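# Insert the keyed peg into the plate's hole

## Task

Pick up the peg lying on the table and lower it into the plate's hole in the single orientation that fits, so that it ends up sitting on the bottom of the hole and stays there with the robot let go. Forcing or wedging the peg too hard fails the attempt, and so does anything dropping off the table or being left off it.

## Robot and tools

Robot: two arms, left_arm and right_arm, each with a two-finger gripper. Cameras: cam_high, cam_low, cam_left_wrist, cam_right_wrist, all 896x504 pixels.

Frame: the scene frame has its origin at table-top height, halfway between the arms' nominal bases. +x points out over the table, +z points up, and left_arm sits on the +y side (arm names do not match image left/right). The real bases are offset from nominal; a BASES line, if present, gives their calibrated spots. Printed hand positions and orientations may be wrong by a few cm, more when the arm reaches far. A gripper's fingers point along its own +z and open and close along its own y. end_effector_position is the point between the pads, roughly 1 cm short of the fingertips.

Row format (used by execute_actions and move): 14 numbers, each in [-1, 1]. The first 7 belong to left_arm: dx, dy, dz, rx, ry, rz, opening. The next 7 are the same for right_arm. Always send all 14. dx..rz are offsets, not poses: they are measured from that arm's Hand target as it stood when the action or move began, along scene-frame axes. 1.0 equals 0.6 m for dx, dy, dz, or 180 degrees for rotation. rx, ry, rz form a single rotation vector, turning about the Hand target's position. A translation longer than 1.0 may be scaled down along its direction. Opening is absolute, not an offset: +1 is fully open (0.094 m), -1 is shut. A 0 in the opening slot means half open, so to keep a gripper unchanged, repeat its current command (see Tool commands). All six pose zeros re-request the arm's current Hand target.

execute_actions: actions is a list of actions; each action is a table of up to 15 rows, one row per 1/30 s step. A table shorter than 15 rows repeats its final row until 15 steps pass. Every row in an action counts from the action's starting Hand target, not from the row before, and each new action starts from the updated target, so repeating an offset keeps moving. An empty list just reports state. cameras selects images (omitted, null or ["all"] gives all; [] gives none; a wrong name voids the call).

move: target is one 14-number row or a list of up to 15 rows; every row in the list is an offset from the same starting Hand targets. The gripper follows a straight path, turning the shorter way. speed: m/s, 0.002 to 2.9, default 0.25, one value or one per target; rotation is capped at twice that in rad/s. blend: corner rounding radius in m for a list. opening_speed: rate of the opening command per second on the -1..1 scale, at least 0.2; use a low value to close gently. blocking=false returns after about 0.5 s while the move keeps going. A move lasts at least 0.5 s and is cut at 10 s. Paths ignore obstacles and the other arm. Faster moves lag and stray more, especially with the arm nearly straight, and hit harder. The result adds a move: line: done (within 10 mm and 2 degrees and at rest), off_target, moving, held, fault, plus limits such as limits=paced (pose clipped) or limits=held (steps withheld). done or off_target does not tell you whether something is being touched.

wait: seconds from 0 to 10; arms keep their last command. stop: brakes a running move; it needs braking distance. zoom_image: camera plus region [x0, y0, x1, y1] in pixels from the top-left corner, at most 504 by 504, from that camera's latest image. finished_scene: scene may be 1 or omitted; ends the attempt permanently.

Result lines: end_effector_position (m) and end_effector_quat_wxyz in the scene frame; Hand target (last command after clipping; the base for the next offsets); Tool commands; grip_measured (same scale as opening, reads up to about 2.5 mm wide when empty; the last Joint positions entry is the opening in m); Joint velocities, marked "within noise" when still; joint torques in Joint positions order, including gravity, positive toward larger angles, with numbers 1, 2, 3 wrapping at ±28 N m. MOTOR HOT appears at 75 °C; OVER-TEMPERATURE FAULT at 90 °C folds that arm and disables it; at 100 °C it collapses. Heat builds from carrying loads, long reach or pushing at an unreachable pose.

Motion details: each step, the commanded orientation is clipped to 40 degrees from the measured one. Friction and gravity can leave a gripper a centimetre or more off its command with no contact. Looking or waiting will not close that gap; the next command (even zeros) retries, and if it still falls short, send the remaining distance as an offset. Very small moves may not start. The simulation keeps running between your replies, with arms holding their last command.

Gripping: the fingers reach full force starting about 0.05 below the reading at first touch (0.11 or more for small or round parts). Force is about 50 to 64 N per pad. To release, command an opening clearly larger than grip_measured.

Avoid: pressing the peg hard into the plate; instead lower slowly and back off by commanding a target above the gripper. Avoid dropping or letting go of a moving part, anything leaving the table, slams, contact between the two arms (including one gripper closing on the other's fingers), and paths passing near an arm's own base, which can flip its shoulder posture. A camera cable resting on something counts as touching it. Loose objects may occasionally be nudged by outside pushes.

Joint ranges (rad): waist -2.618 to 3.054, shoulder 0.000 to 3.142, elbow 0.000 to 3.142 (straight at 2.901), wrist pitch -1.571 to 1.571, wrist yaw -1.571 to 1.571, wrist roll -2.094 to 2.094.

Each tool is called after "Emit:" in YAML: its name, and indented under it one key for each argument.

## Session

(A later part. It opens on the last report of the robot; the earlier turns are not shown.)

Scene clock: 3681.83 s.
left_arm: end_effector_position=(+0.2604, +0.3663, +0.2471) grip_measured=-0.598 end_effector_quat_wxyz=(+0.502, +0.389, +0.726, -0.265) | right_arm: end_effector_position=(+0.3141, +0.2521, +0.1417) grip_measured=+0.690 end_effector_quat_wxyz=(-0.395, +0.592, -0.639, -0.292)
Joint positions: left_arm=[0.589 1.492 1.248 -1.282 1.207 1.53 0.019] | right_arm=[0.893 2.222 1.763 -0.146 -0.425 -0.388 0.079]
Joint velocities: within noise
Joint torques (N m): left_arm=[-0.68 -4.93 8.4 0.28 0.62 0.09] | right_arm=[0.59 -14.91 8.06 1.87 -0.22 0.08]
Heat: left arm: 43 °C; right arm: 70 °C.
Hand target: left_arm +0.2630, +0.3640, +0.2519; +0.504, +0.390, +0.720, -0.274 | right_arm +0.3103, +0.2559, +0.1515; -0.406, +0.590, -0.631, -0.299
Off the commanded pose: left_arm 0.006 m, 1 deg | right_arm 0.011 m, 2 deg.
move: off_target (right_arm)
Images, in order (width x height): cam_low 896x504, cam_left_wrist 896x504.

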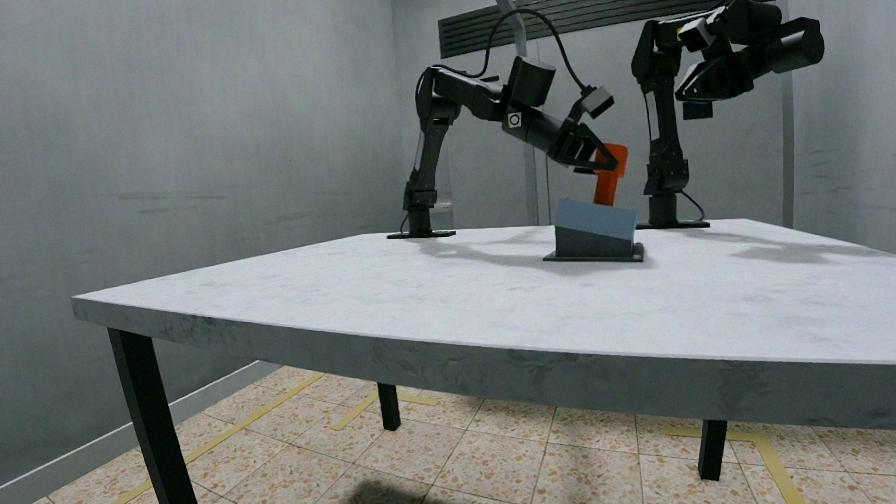

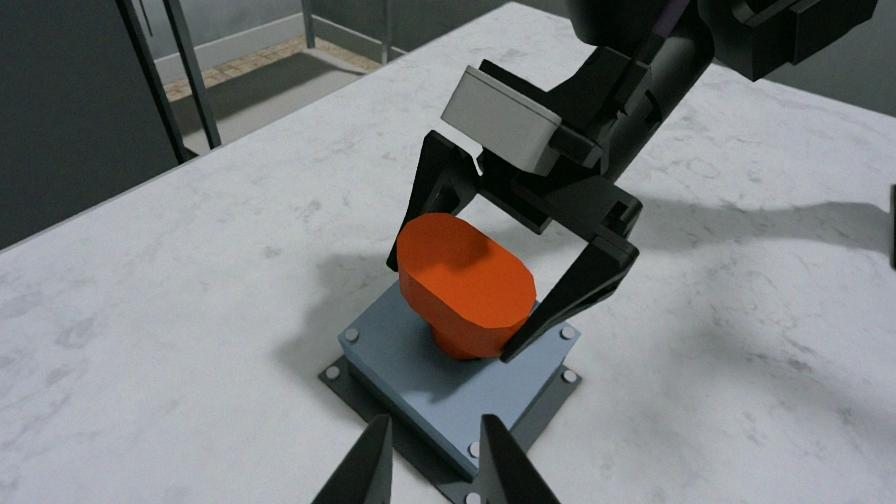

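Emit:
wait:
  seconds: 0.1

Scene clock: 3721.40 s.
left_arm: end_effector_position=(+0.2604, +0.3663, +0.2471) grip_measured=-0.598 end_effector_quat_wxyz=(+0.502, +0.389, +0.726, -0.265) | right_arm: end_effector_position=(+0.3141, +0.2521, +0.1417) grip_measured=+0.690 end_effector_quat_wxyz=(-0.395, +0.592, -0.639, -0.292)
Joint positions: left_arm=[0.589 1.492 1.248 -1.282 1.207 1.53 0.019] | right_arm=[0.893 2.222 1.763 -0.146 -0.425 -0.388 0.079]
Joint velocities: within noise
Joint torques (N m): left_arm=[-0.66 -4.9 8.44 0.27 0.61 0.1] | right_arm=[0.59 -14.91 8.06 1.87 -0.21 0.08]
Heat: left arm: 43 °C; right arm: 73 °C.
Hand target: left_arm +0.2630, +0.3640, +0.2519; +0.504, +0.390, +0.720, -0.274 | right_arm +0.3103, +0.2559, +0.1515; -0.406, +0.590, -0.631, -0.299
Tool commands: left_gripper/opening=-0.6 right_gripper/opening=+0.45
Off the commanded pose: left_arm 0.006 m, 1 deg | right_arm 0.011 m, 2 deg.
wait: 0.10 s; at rest from the start

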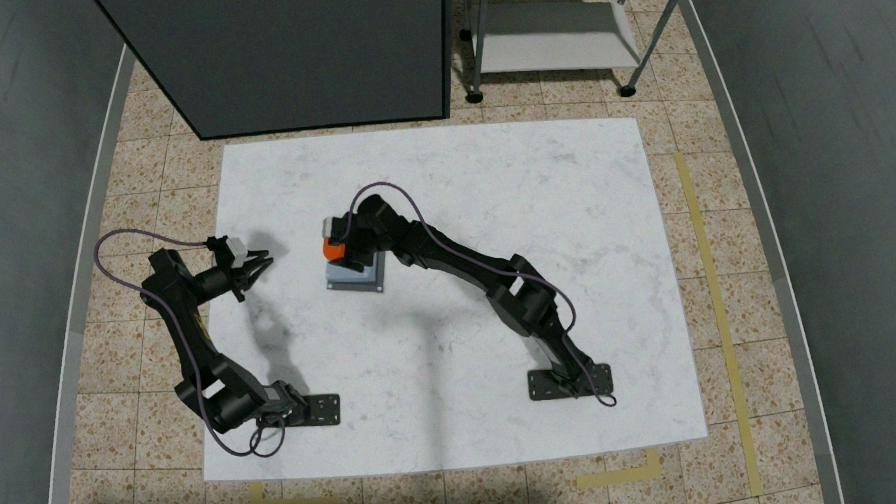

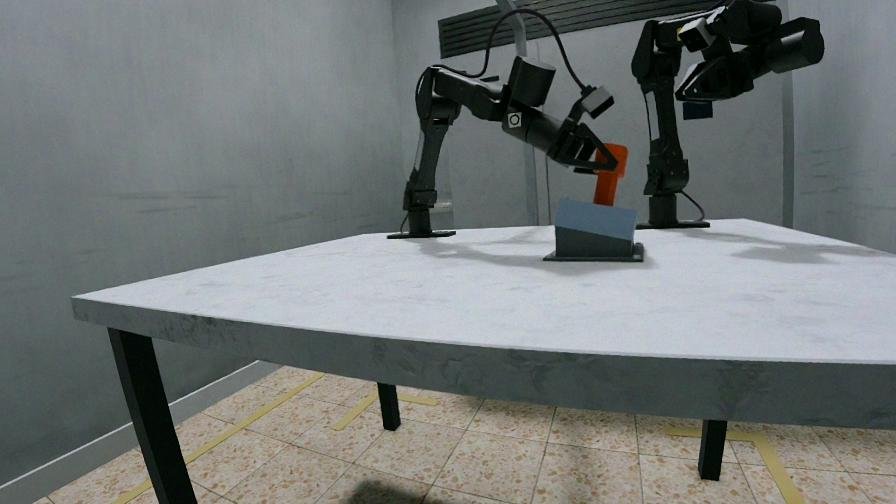

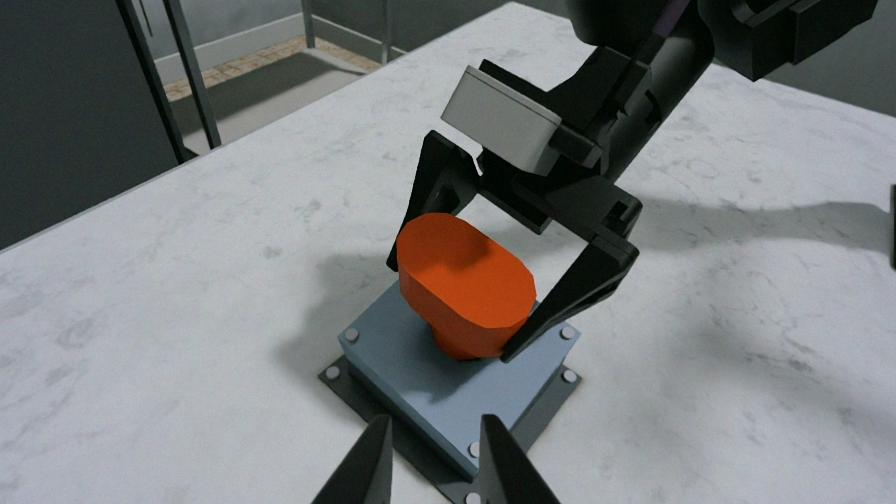

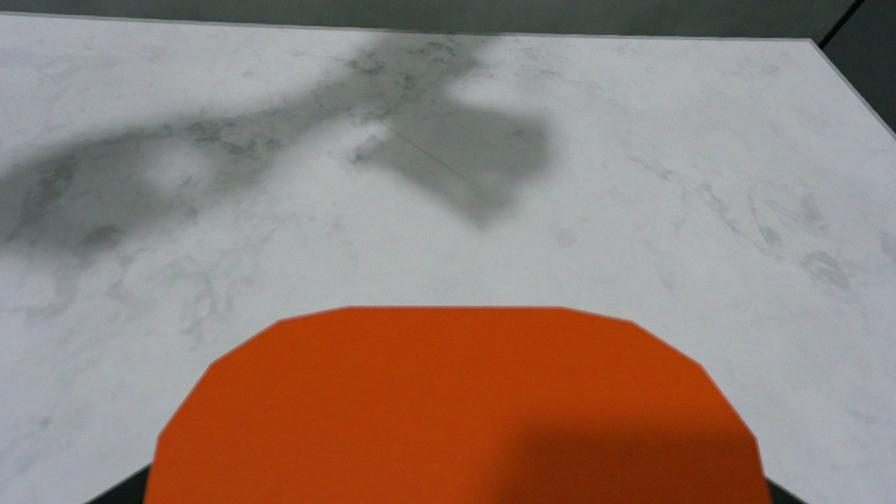

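Emit:
move:
  target:
    - [0,0,0,0,0,0,-0.6,-0.006,-0.0005,0.04,0,0,0,0.45]
    - [0,0,0,0,0,0,-0.6,-0.005,-0.0028,0.003,0,0,0,0.45]
  speed: [0.06,0.04]
  cameras: ["cam_low","cam_left_wrist"]

Emit:
zoom_image:
  camera: "cam_left_wrist"
  region: [425, 310, 495, 370]

Emit:
zoom_image:
  camera: "cam_low"
  region: [580, 155, 640, 215]

Scene clock: 3758.50 s.
left_arm: end_effector_position=(+0.2604, +0.3663, +0.2471) grip_measured=-0.598 end_effector_quat_wxyz=(+0.502, +0.389, +0.726, -0.265) | right_arm: end_effector_position=(+0.3130, +0.2535, +0.1404) grip_measured=+0.690 end_effector_quat_wxyz=(-0.398, +0.591, -0.638, -0.292)
Joint positions: left_arm=[0.589 1.492 1.248 -1.282 1.207 1.53 0.019] | right_arm=[0.897 2.222 1.753 -0.129 -0.42 -0.386 0.079]
Joint velocities: within noise
Joint torques (N m): left_arm=[-0.69 -4.92 8.42 0.28 0.61 0.1] | right_arm=[0.44 -16.18 7.56 1.71 -0.24 0.08]
Heat: left arm: 43 °C; right arm: 74 °C.
Hand target: left_arm +0.2630, +0.3640, +0.2519; +0.504, +0.390, +0.720, -0.274 | right_arm +0.3075, +0.2541, +0.1532; -0.405, +0.590, -0.631, -0.299
Off the commanded pose: left_arm 0.006 m, 1 deg | right_arm 0.014 m, 1 deg.
move: off_target (right_arm)
Images, in order (width x height): cam_low 896x504, cam_left_wrist 896x504.

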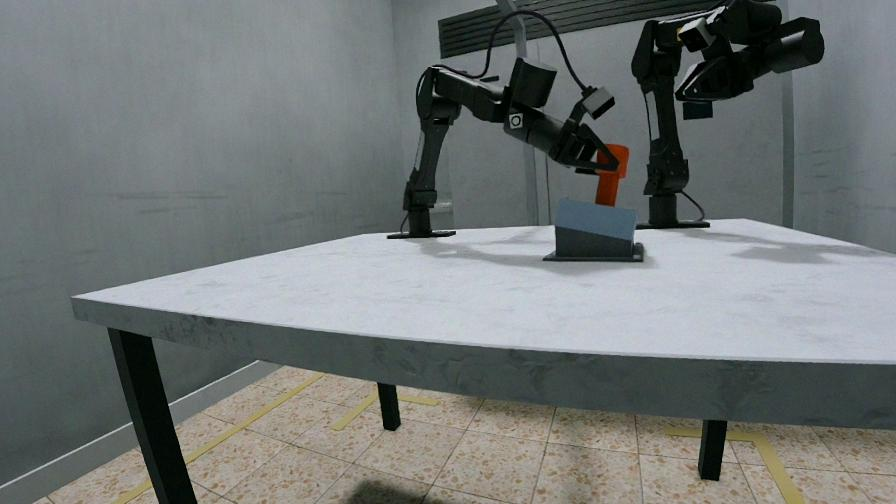

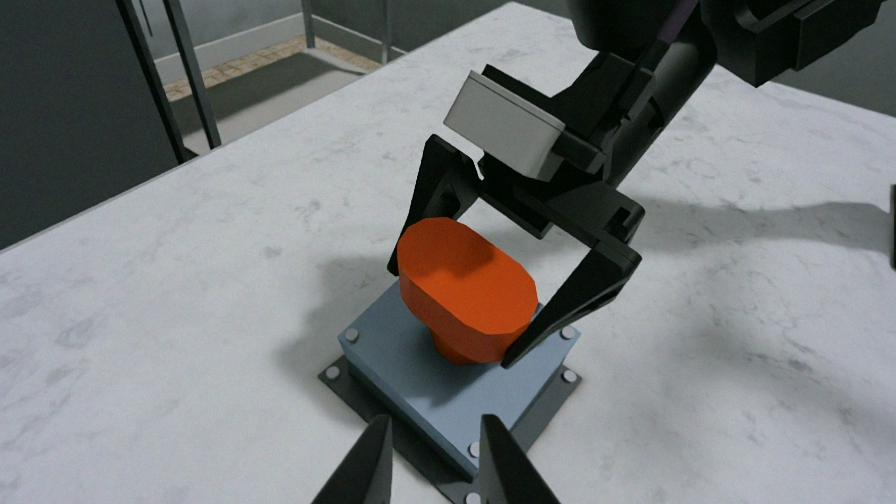

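Scaled by 7.200 from the camera's 896x504 image, which has a finer 1280x720 frame.

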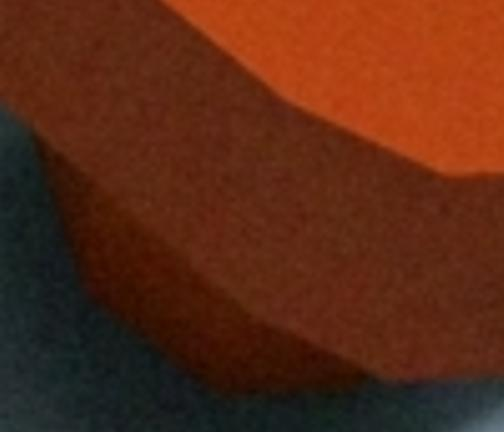

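Scaled by 8.400 from the camera's 896x504 image, which has a finer 1280x720 frame.

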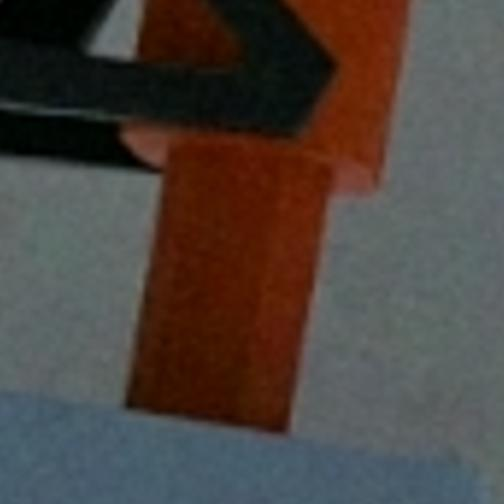

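Emit:
move:
  target:
    - [0,0,0,0,0,0,-0.6,-0.0048,0.0045,0.053,0,0,0,0.45]
    - [0,0,0,0,0,0,-0.6,-0.0022,-0.006,0.005,0,0,0,0.45]
  speed: [0.08,0.04]
  cameras: ["cam_low","cam_left_wrist"]

Emit:
zoom_image:
  camera: "cam_left_wrist"
  region: [425, 310, 495, 370]

Emit:
zoom_image:
  camera: "cam_low"
  region: [580, 155, 640, 215]

Scene clock: 3799.67 s.
left_arm: end_effector_position=(+0.2604, +0.3663, +0.2471) grip_measured=-0.598 end_effector_quat_wxyz=(+0.502, +0.389, +0.726, -0.265) | right_arm: end_effector_position=(+0.3080, +0.2540, +0.1396) grip_measured=+0.690 end_effector_quat_wxyz=(-0.395, +0.593, -0.637, -0.294)
Joint positions: left_arm=[0.589 1.492 1.248 -1.282 1.207 1.53 0.019] | right_arm=[0.904 2.214 1.74 -0.125 -0.421 -0.382 0.079]
Joint velocities: within noise
Joint torques (N m): left_arm=[-0.7 -4.96 8.42 0.28 0.62 0.1] | right_arm=[-0.29 -16.98 7.36 1.65 -0.25 0.03]
Heat: left arm: 43 °C; right arm: 78 °C. Fold the right arm in close to its base, or ease its load, before you think long.
Hand target: left_arm +0.2630, +0.3640, +0.2519; +0.504, +0.390, +0.720, -0.274 | right_arm +0.3061, +0.2506, +0.1562; -0.405, +0.590, -0.631, -0.299
Off the commanded pose: left_arm 0.006 m, 1 deg | right_arm 0.017 m, 2 deg.
MOTOR HOT: joint 2 (shoulder) of the right arm reports 78 °C; the controller's stop level is 90 °C. To cool a motor, set the load down, stop pushing, or move to a pose that needs little force.
move: off_target (right_arm)
Images, in order (width x height): cam_low 896x504, cam_left_wrist 896x504.

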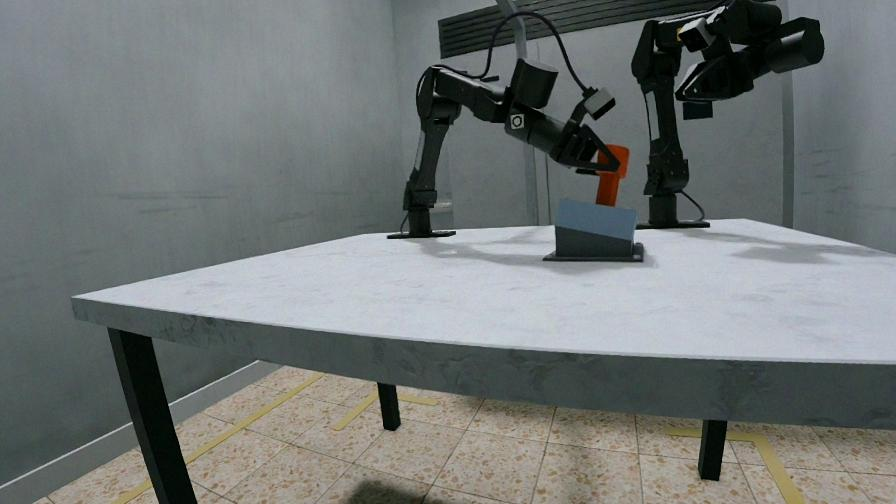

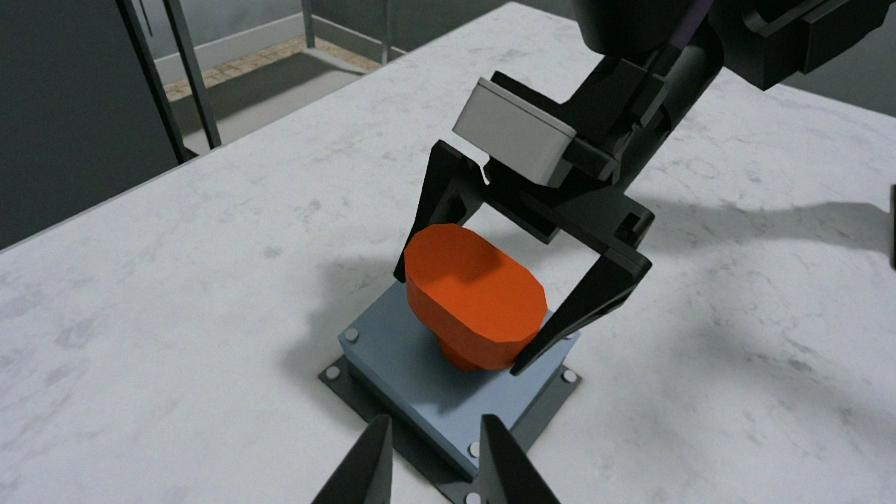

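Scaled by 7.200 from the camera's 896x504 image, which has a finer 1280x720 frame.

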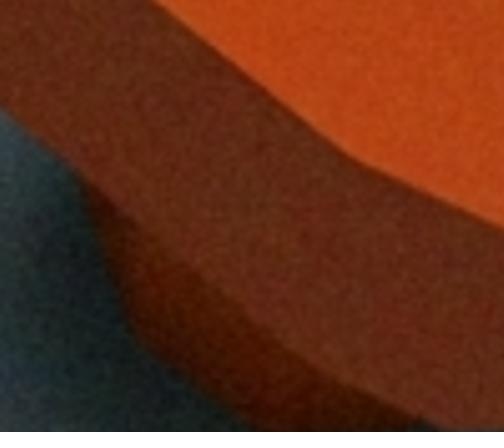

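Scaled by 8.400 from the camera's 896x504 image, which has a finer 1280x720 frame.

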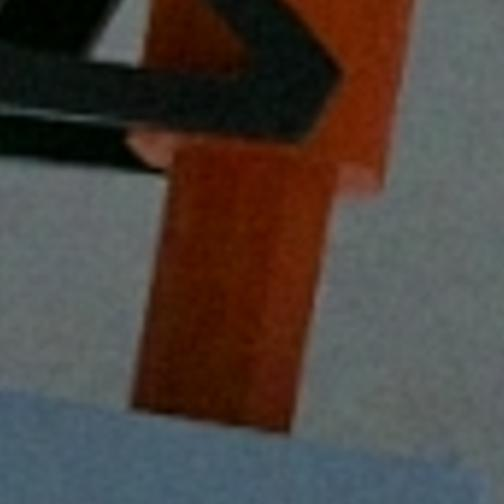

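Emit:
move:
  target:
    - [0,0,0,0,0,0,-0.6,-0.005,0.021,0.1,0,0,0,0.45]
    - [0,0,0,0,0,0,-0.6,-0.177,-0.334,0.19,0,0,0,0.45]
  speed: [0.1,0.2]
  blend: [0.02,0]
  cameras: ["cam_high","cam_right_wrist"]

Scene clock: 3822.93 s.
left_arm: end_effector_position=(+0.2604, +0.3663, +0.2471) grip_measured=-0.598 end_effector_quat_wxyz=(+0.502, +0.389, +0.726, -0.265) | right_arm: end_effector_position=(+0.2195, -0.2703, +0.1154) grip_measured=+0.717 end_effector_quat_wxyz=(+0.609, -0.001, +0.793, +0.000)
Joint positions: left_arm=[0.589 1.492 1.248 -1.282 1.207 1.53 0.019] | right_arm=[0.014 0.005 0.004 -0.26 0 -0.001 0.081]
Joint velocities: within noise
Joint torques (N m): left_arm=[-0.65 -5.14 8.21 0.32 0.62 0.05] | right_arm=[0.02 -0.32 0.46 -0.4 0.01 0]
Heat: left arm: 43 °C; right arm: 83 °C.
Hand target: left_arm +0.2629, +0.3640, +0.2519; +0.505, +0.390, +0.720, -0.273 | right_arm +0.2195, -0.2703, +0.1154; +0.609, -0.001, +0.793, +0.000 (not the last commanded pose)
Tool commands: left_gripper/opening=-0.6 right_gripper/opening=+0.717006
Off the commanded pose: left_arm 0.006 m, 1 deg.
OVER-TEMPERATURE FAULT: ARM FOLDED TO REST. Before this call, joint 2 (shoulder) of the right arm reached 90 °C. The right arm's motors are now idle, so it may still sink, and the gripper idles too, so what it holds may stay or slip. The right arm ran none of this call's commands. The stop is over, but the right arm and its gripper will run no more commands in this scene. This fault puts only its own arm into a fault stop.
MOTOR HOT: still on. Joint 2 (shoulder) of the right arm reports 83 °C.
move: fault (right_arm); path passed 0 of 2 targets
Images, in order (width x height): cam_high 896x504, cam_right_wrist 896x504.

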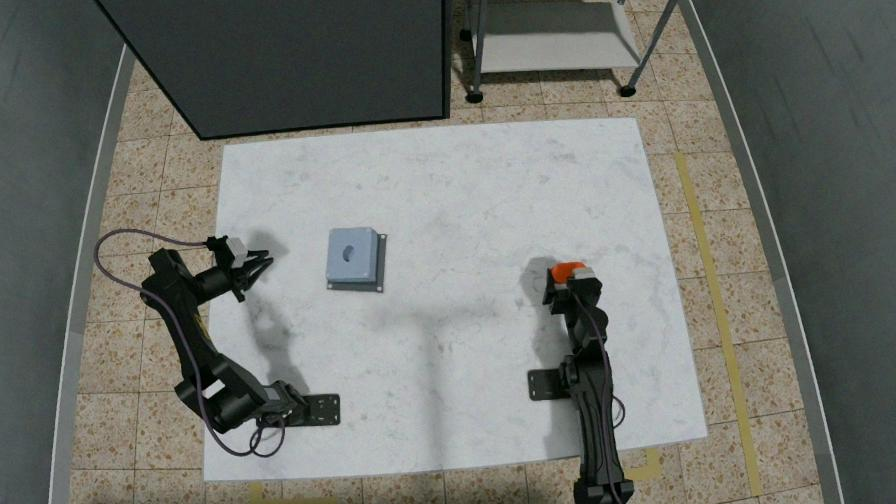

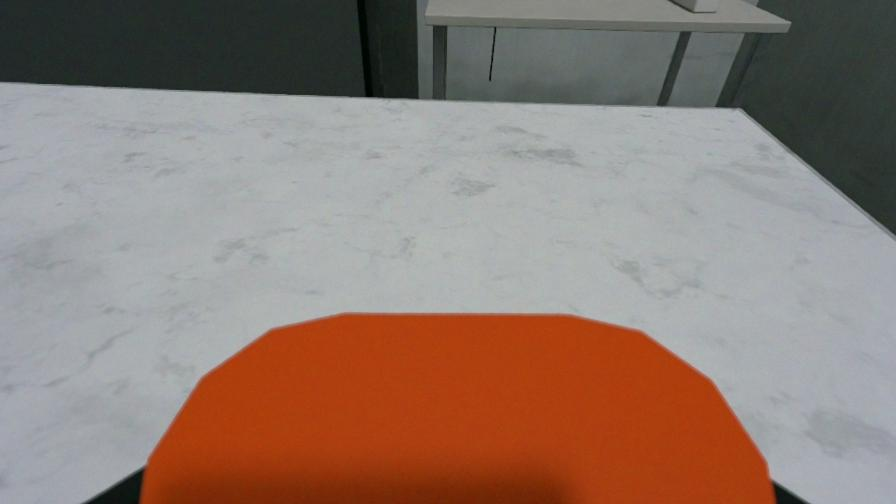

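Emit:
wait:
  seconds: 0.1
  cameras: ["all"]

Emit:
zoom_image:
  camera: "cam_low"
  region: [330, 100, 530, 260]

Emit:
zoom_image:
  camera: "cam_high"
  region: [500, 230, 640, 350]

Scene clock: 3970.80 s.
left_arm: end_effector_position=(+0.2604, +0.3663, +0.2471) grip_measured=-0.598 end_effector_quat_wxyz=(+0.502, +0.389, +0.726, -0.265) | right_arm: end_effector_position=(+0.2195, -0.2703, +0.1154) grip_measured=+0.717 end_effector_quat_wxyz=(+0.609, -0.001, +0.793, +0.000)
Joint positions: left_arm=[0.589 1.492 1.248 -1.282 1.207 1.53 0.019] | right_arm=[0.014 0.005 0.004 -0.26 0 -0.001 0.081]
Joint velocities: within noise
Joint torques (N m): left_arm=[-0.66 -5.14 8.2 0.32 0.61 0.06] | right_arm=[0.02 -0.32 0.46 -0.4 0.02 0]
Heat: left arm: 43 °C; right arm: 56 °C.
Hand target: left_arm +0.2629, +0.3640, +0.2519; +0.505, +0.390, +0.720, -0.273 | right_arm +0.2195, -0.2703, +0.1154; +0.609, -0.001, +0.793, +0.000 (not the last commanded pose)
Tool commands: left_gripper/opening=-0.6 right_gripper/opening=+0.71701
Off the commanded pose: left_arm 0.006 m, 1 deg.
OVER-TEMPERATURE FAULT: ARM FOLDED TO REST. As an earlier result told, the right arm's stop is over, but it will run no more commands in this scene.
wait: 0.10 s; at rest from the start

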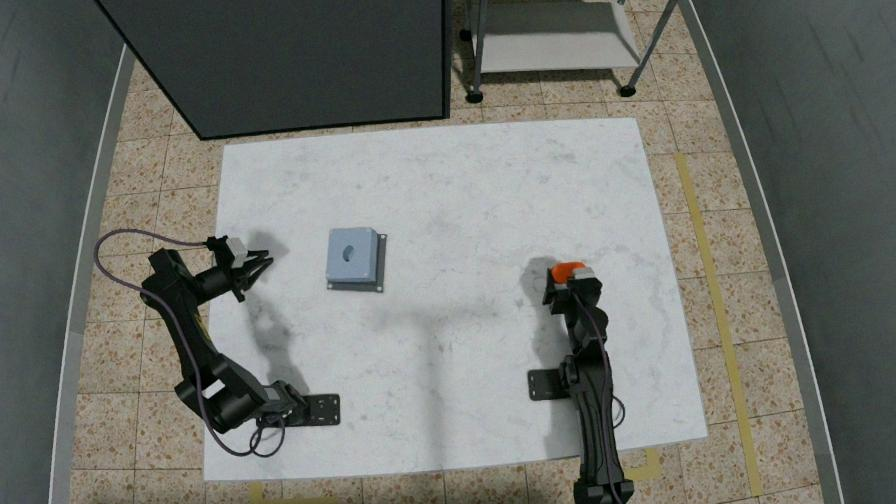

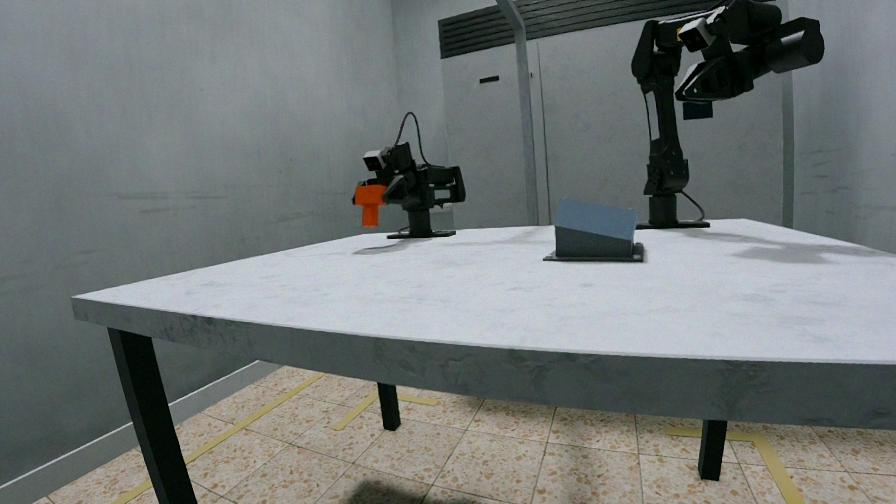

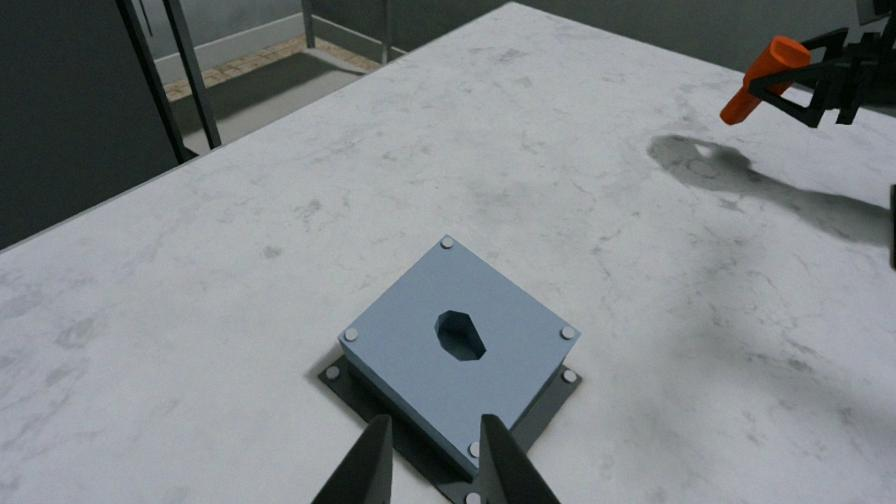

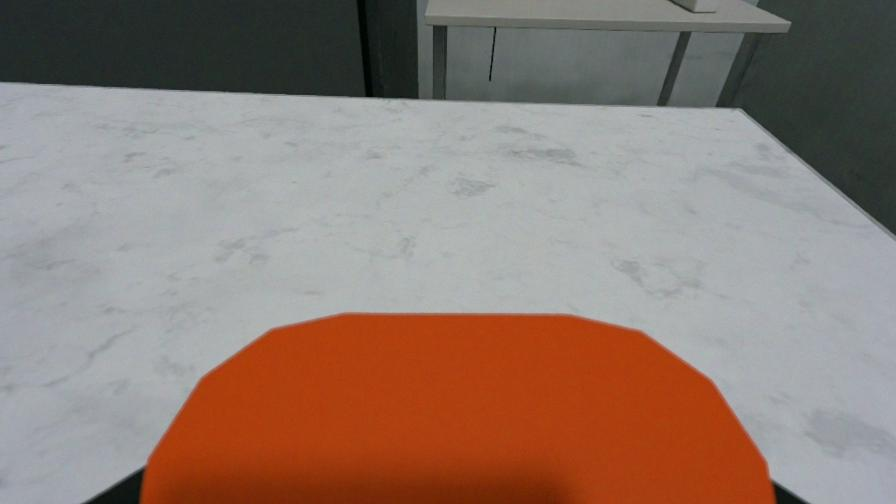

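Scaled by 2.520 from the camera's 896x504 image, which has a finer 1280x720 frame.

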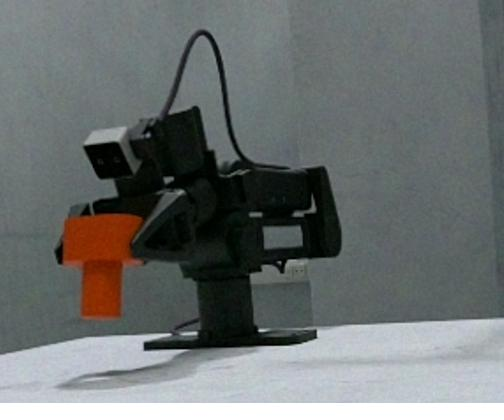

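Scaled by 3.600 from the camera's 896x504 image, which has a finer 1280x720 frame.

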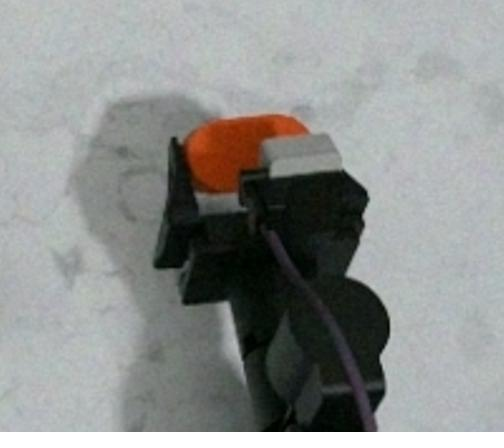

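Emit:
zoom_image:
  camera: "cam_low"
  region: [350, 170, 400, 240]

Emit:
zoom_image:
  camera: "cam_left_wrist"
  region: [700, 10, 896, 200]

Emit:
zoom_image:
  camera: "cam_left_wrist"
  region: [425, 290, 495, 370]

Scaled by 7.200 from the camera's 896x504 image, which has a finer 1280x720 frame.

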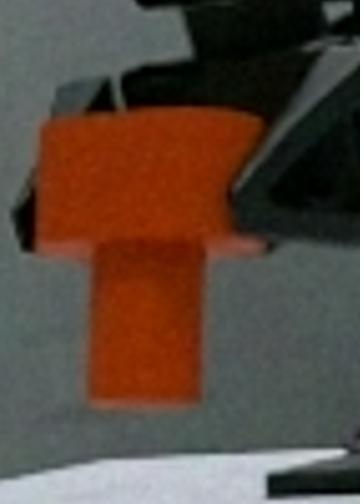

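Scaled by 2.571 from the camera's 896x504 image, which has a finer 1280x720 frame.

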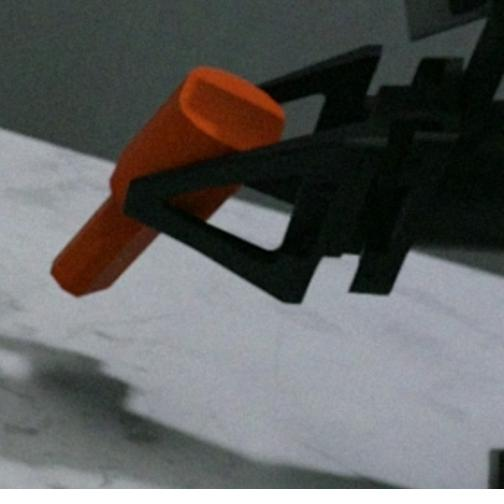

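Scaled by 6.300 from the camera's 896x504 image, which has a finer 1280x720 frame.

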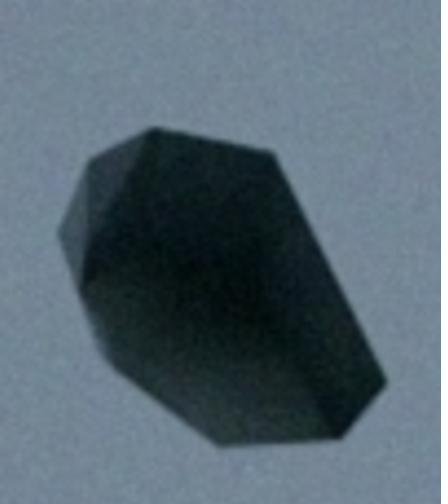

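Emit:
move:
  target:
    - [0.1118,-0.2733,0.0468,-0.0576,-0.0043,-0.158,-0.6,0,0,0,0,0,0,0.45]
    - [0.1368,-0.615,-0.0865,-0.1151,-0.0086,-0.3163,-0.6,0,0,0,0,0,0,0.45]
  speed: [0.2,0.2]
  blend: [0.05,0]

Scene clock: 4523.40 s.
left_arm: end_effector_position=(+0.3426, -0.0052, +0.2043) grip_measured=-0.598 end_effector_quat_wxyz=(+0.387, +0.601, +0.389, -0.582) | right_arm: end_effector_position=(+0.2195, -0.2703, +0.1154) grip_measured=+0.717 end_effector_quat_wxyz=(+0.609, -0.001, +0.793, +0.000)
Joint positions: left_arm=[-0.413 2.405 2.055 -0.664 1.543 1.026 0.019] | right_arm=[0.014 0.005 0.004 -0.26 0 -0.001 0.081]
Joint velocities: within noise
Joint torques (N m): left_arm=[0.18 -13.81 8.42 0.94 0.68 -0.01] | right_arm=[0.02 -0.32 0.44 -0.4 0.01 0]
Heat: left arm: 43 °C; right arm: 36 °C.
Hand target: left_arm +0.3450, -0.0050, +0.2001; +0.383, +0.595, +0.383, -0.594 | right_arm +0.2195, -0.2703, +0.1154; +0.609, -0.001, +0.793, +0.000
Tool commands: left_gripper/opening=-0.6 right_gripper/opening=+0.717014
Off the commanded pose: left_arm 0.005 m, 2 deg.
OVER-TEMPERATURE FAULT: ARM FOLDED TO REST. As an earlier result told, the right arm's stop is over, but it will run no more commands in this scene. The right arm ran none of this call's commands.
joint sent to its limit (left arm) — joint 5 (wrist yaw), upper limit. The joint targets still meet the commanded pose.
move: fault (right_arm)

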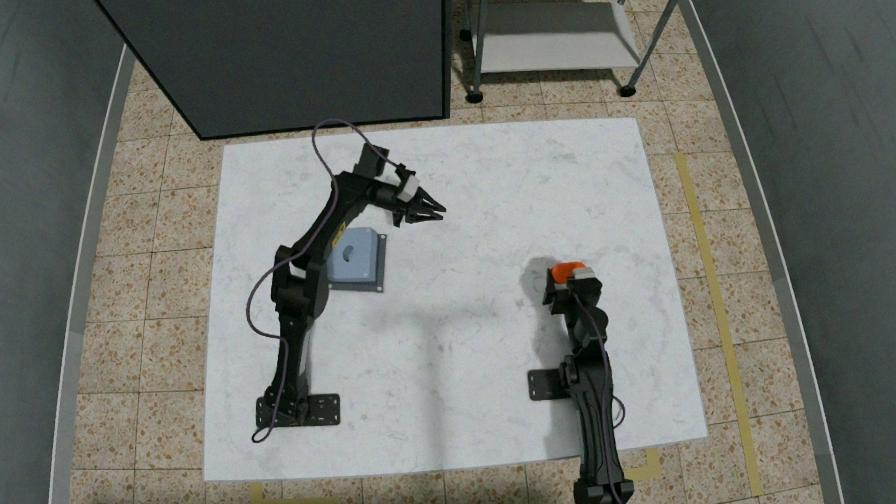

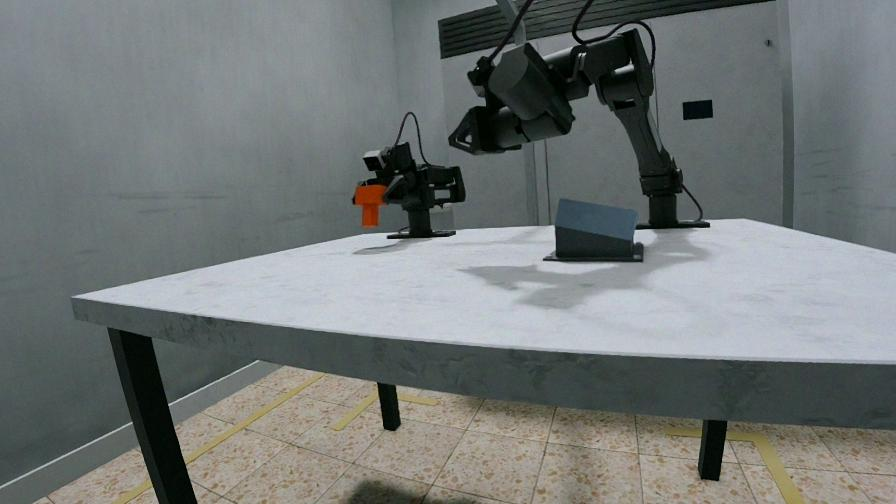

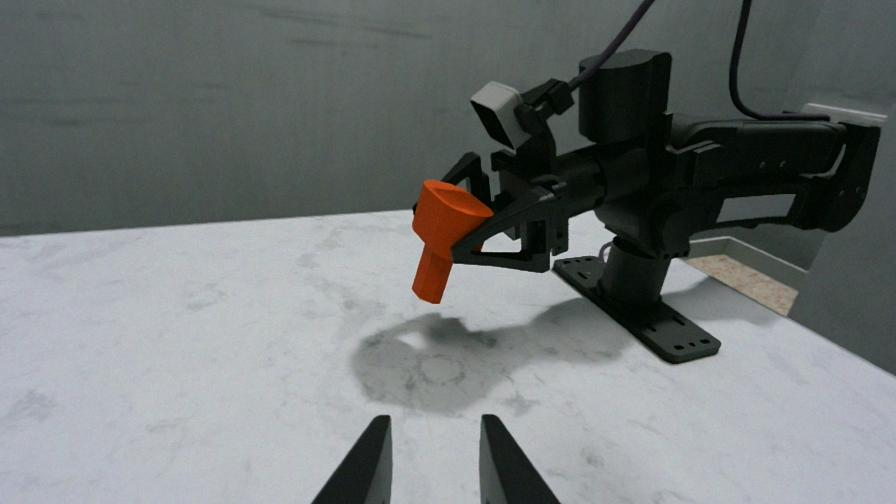

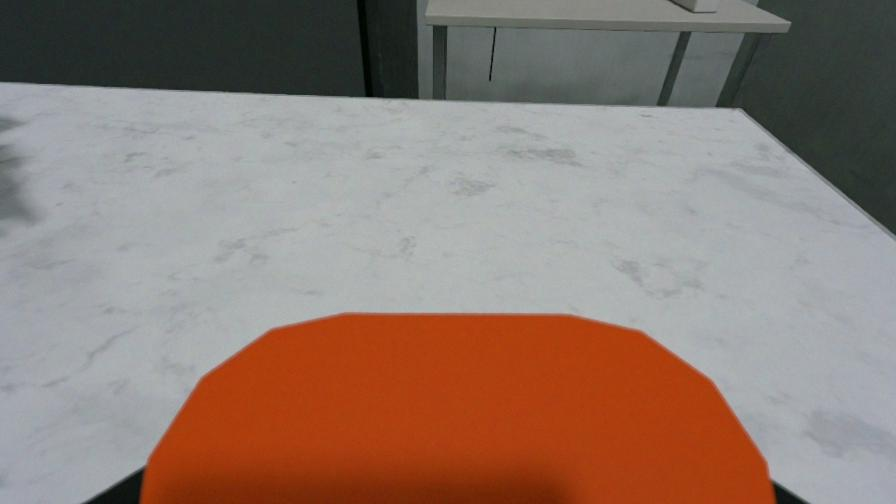

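Emit:
zoom_image:
  camera: "cam_left_wrist"
  region: [390, 150, 590, 310]

Scaled by 2.520 from the camera's 896x504 image, which has a finer 1280x720 frame.

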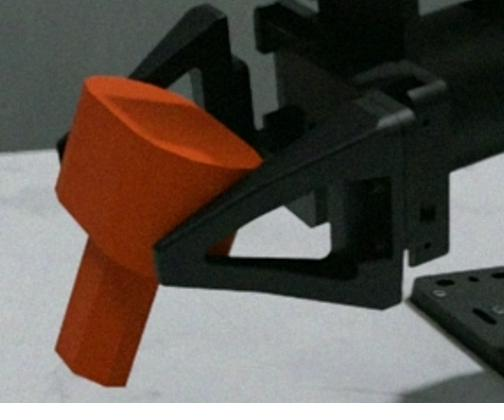

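Emit:
move:
  target: [-0.11,-0.2567,-0.1435,0.065,-0.14,0.0115,-0.6,0,0,0,0,0,0,0.45]
  speed: 0.15
  cameras: ["cam_high","cam_low","cam_left_wrist"]

Emit:
zoom_image:
  camera: "cam_left_wrist"
  region: [340, 100, 640, 400]

Scene clock: 4794.27 s.
left_arm: end_effector_position=(+0.2769, -0.1564, +0.1243) grip_measured=-0.598 end_effector_quat_wxyz=(+0.410, +0.737, +0.361, -0.397) | right_arm: end_effector_position=(+0.2195, -0.2703, +0.1154) grip_measured=+0.717 end_effector_quat_wxyz=(+0.609, -0.001, +0.793, +0.000)
Joint positions: left_arm=[-0.76 2.438 1.965 -0.226 1 0.961 0.019] | right_arm=[0.014 0.005 0.004 -0.26 0 -0.001 0.081]
Joint velocities: within noise
Joint torques (N m): left_arm=[0.12 -13.94 9.37 1.44 0.4 0.07] | right_arm=[0.02 -0.32 0.46 -0.4 0.02 0]
Heat: left arm: 66 °C; right arm: 32 °C.
Hand target: left_arm +0.2791, -0.1590, +0.1140; +0.405, +0.738, +0.359, -0.402 | right_arm +0.2195, -0.2703, +0.1154; +0.609, -0.001, +0.793, +0.000
Tool commands: left_gripper/opening=-0.6 right_gripper/opening=+0.717015
Off the commanded pose: left_arm 0.011 m, 1 deg.
OVER-TEMPERATURE FAULT: ARM FOLDED TO REST. As an earlier result told, the right arm's stop is over, but it will run no more commands in this scene. The right arm ran none of this call's commands.
move: fault (right_arm), off_target (left_arm)
Images, in order (width x height): cam_high 896x504, cam_low 896x504, cam_left_wrist 896x504.

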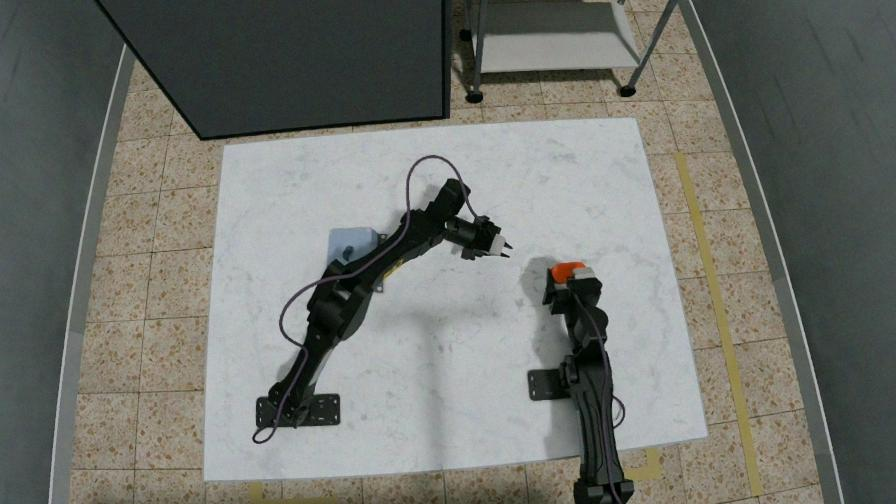

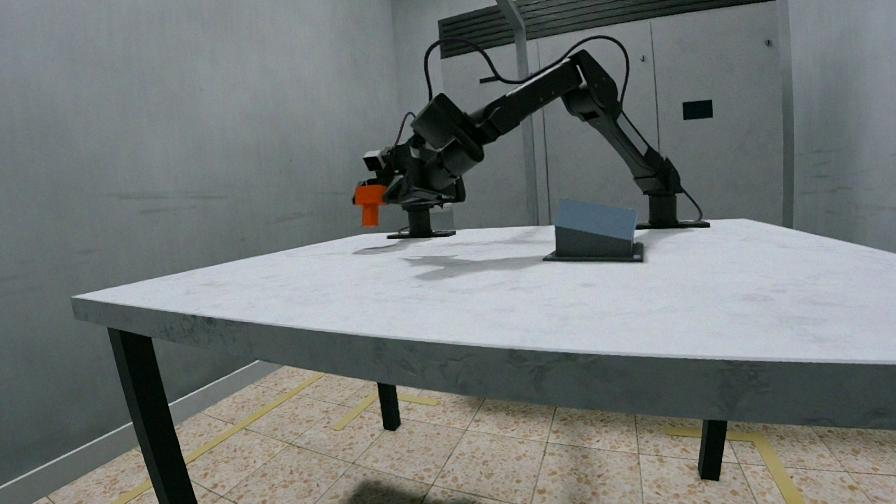

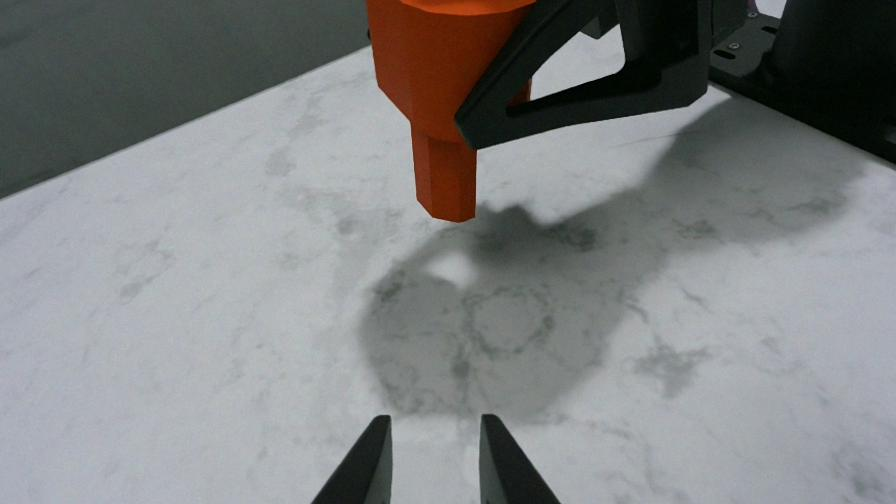

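Scaled by 1.680 from the camera's 896x504 image, which has a finer 1280x720 frame.

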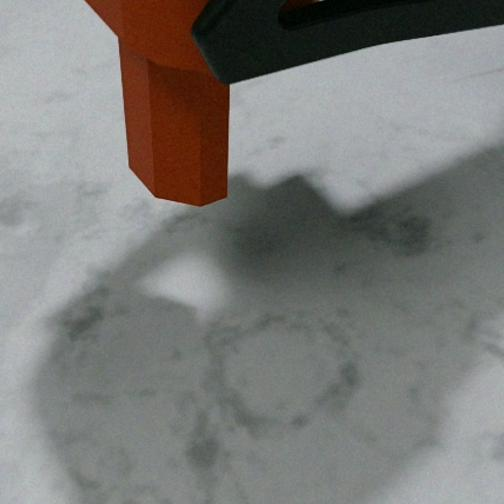

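Emit:
wait:
  seconds: 0.1
  cameras: []

Scene clock: 4901.63 s.
left_arm: end_effector_position=(+0.2770, -0.1564, +0.1243) grip_measured=-0.598 end_effector_quat_wxyz=(+0.410, +0.737, +0.361, -0.397) | right_arm: end_effector_position=(+0.2195, -0.2703, +0.1154) grip_measured=+0.717 end_effector_quat_wxyz=(+0.609, -0.001, +0.793, +0.000)
Joint positions: left_arm=[-0.76 2.438 1.965 -0.226 0.999 0.961 0.019] | right_arm=[0.014 0.005 0.004 -0.26 0 -0.001 0.081]
Joint velocities: within noise
Joint torques (N m): left_arm=[0.09 -13.89 9.37 1.44 0.37 0.06] | right_arm=[0.02 -0.32 0.46 -0.4 0.02 0.01]
Heat: left arm: 69 °C; right arm: 30 °C.
Hand target: left_arm +0.2790, -0.1590, +0.1140; +0.405, +0.738, +0.359, -0.402 | right_arm +0.2195, -0.2703, +0.1154; +0.609, -0.001, +0.793, +0.000
Tool commands: left_gripper/opening=-0.6 right_gripper/opening=+0.717016
Off the commanded pose: left_arm 0.011 m, 1 deg.
OVER-TEMPERATURE FAULT: ARM FOLDED TO REST. As an earlier result told, the right arm's stop is over, but it will run no more commands in this scene.
wait: 0.10 s; at rest from the start
No camera images: "cameras" was empty.


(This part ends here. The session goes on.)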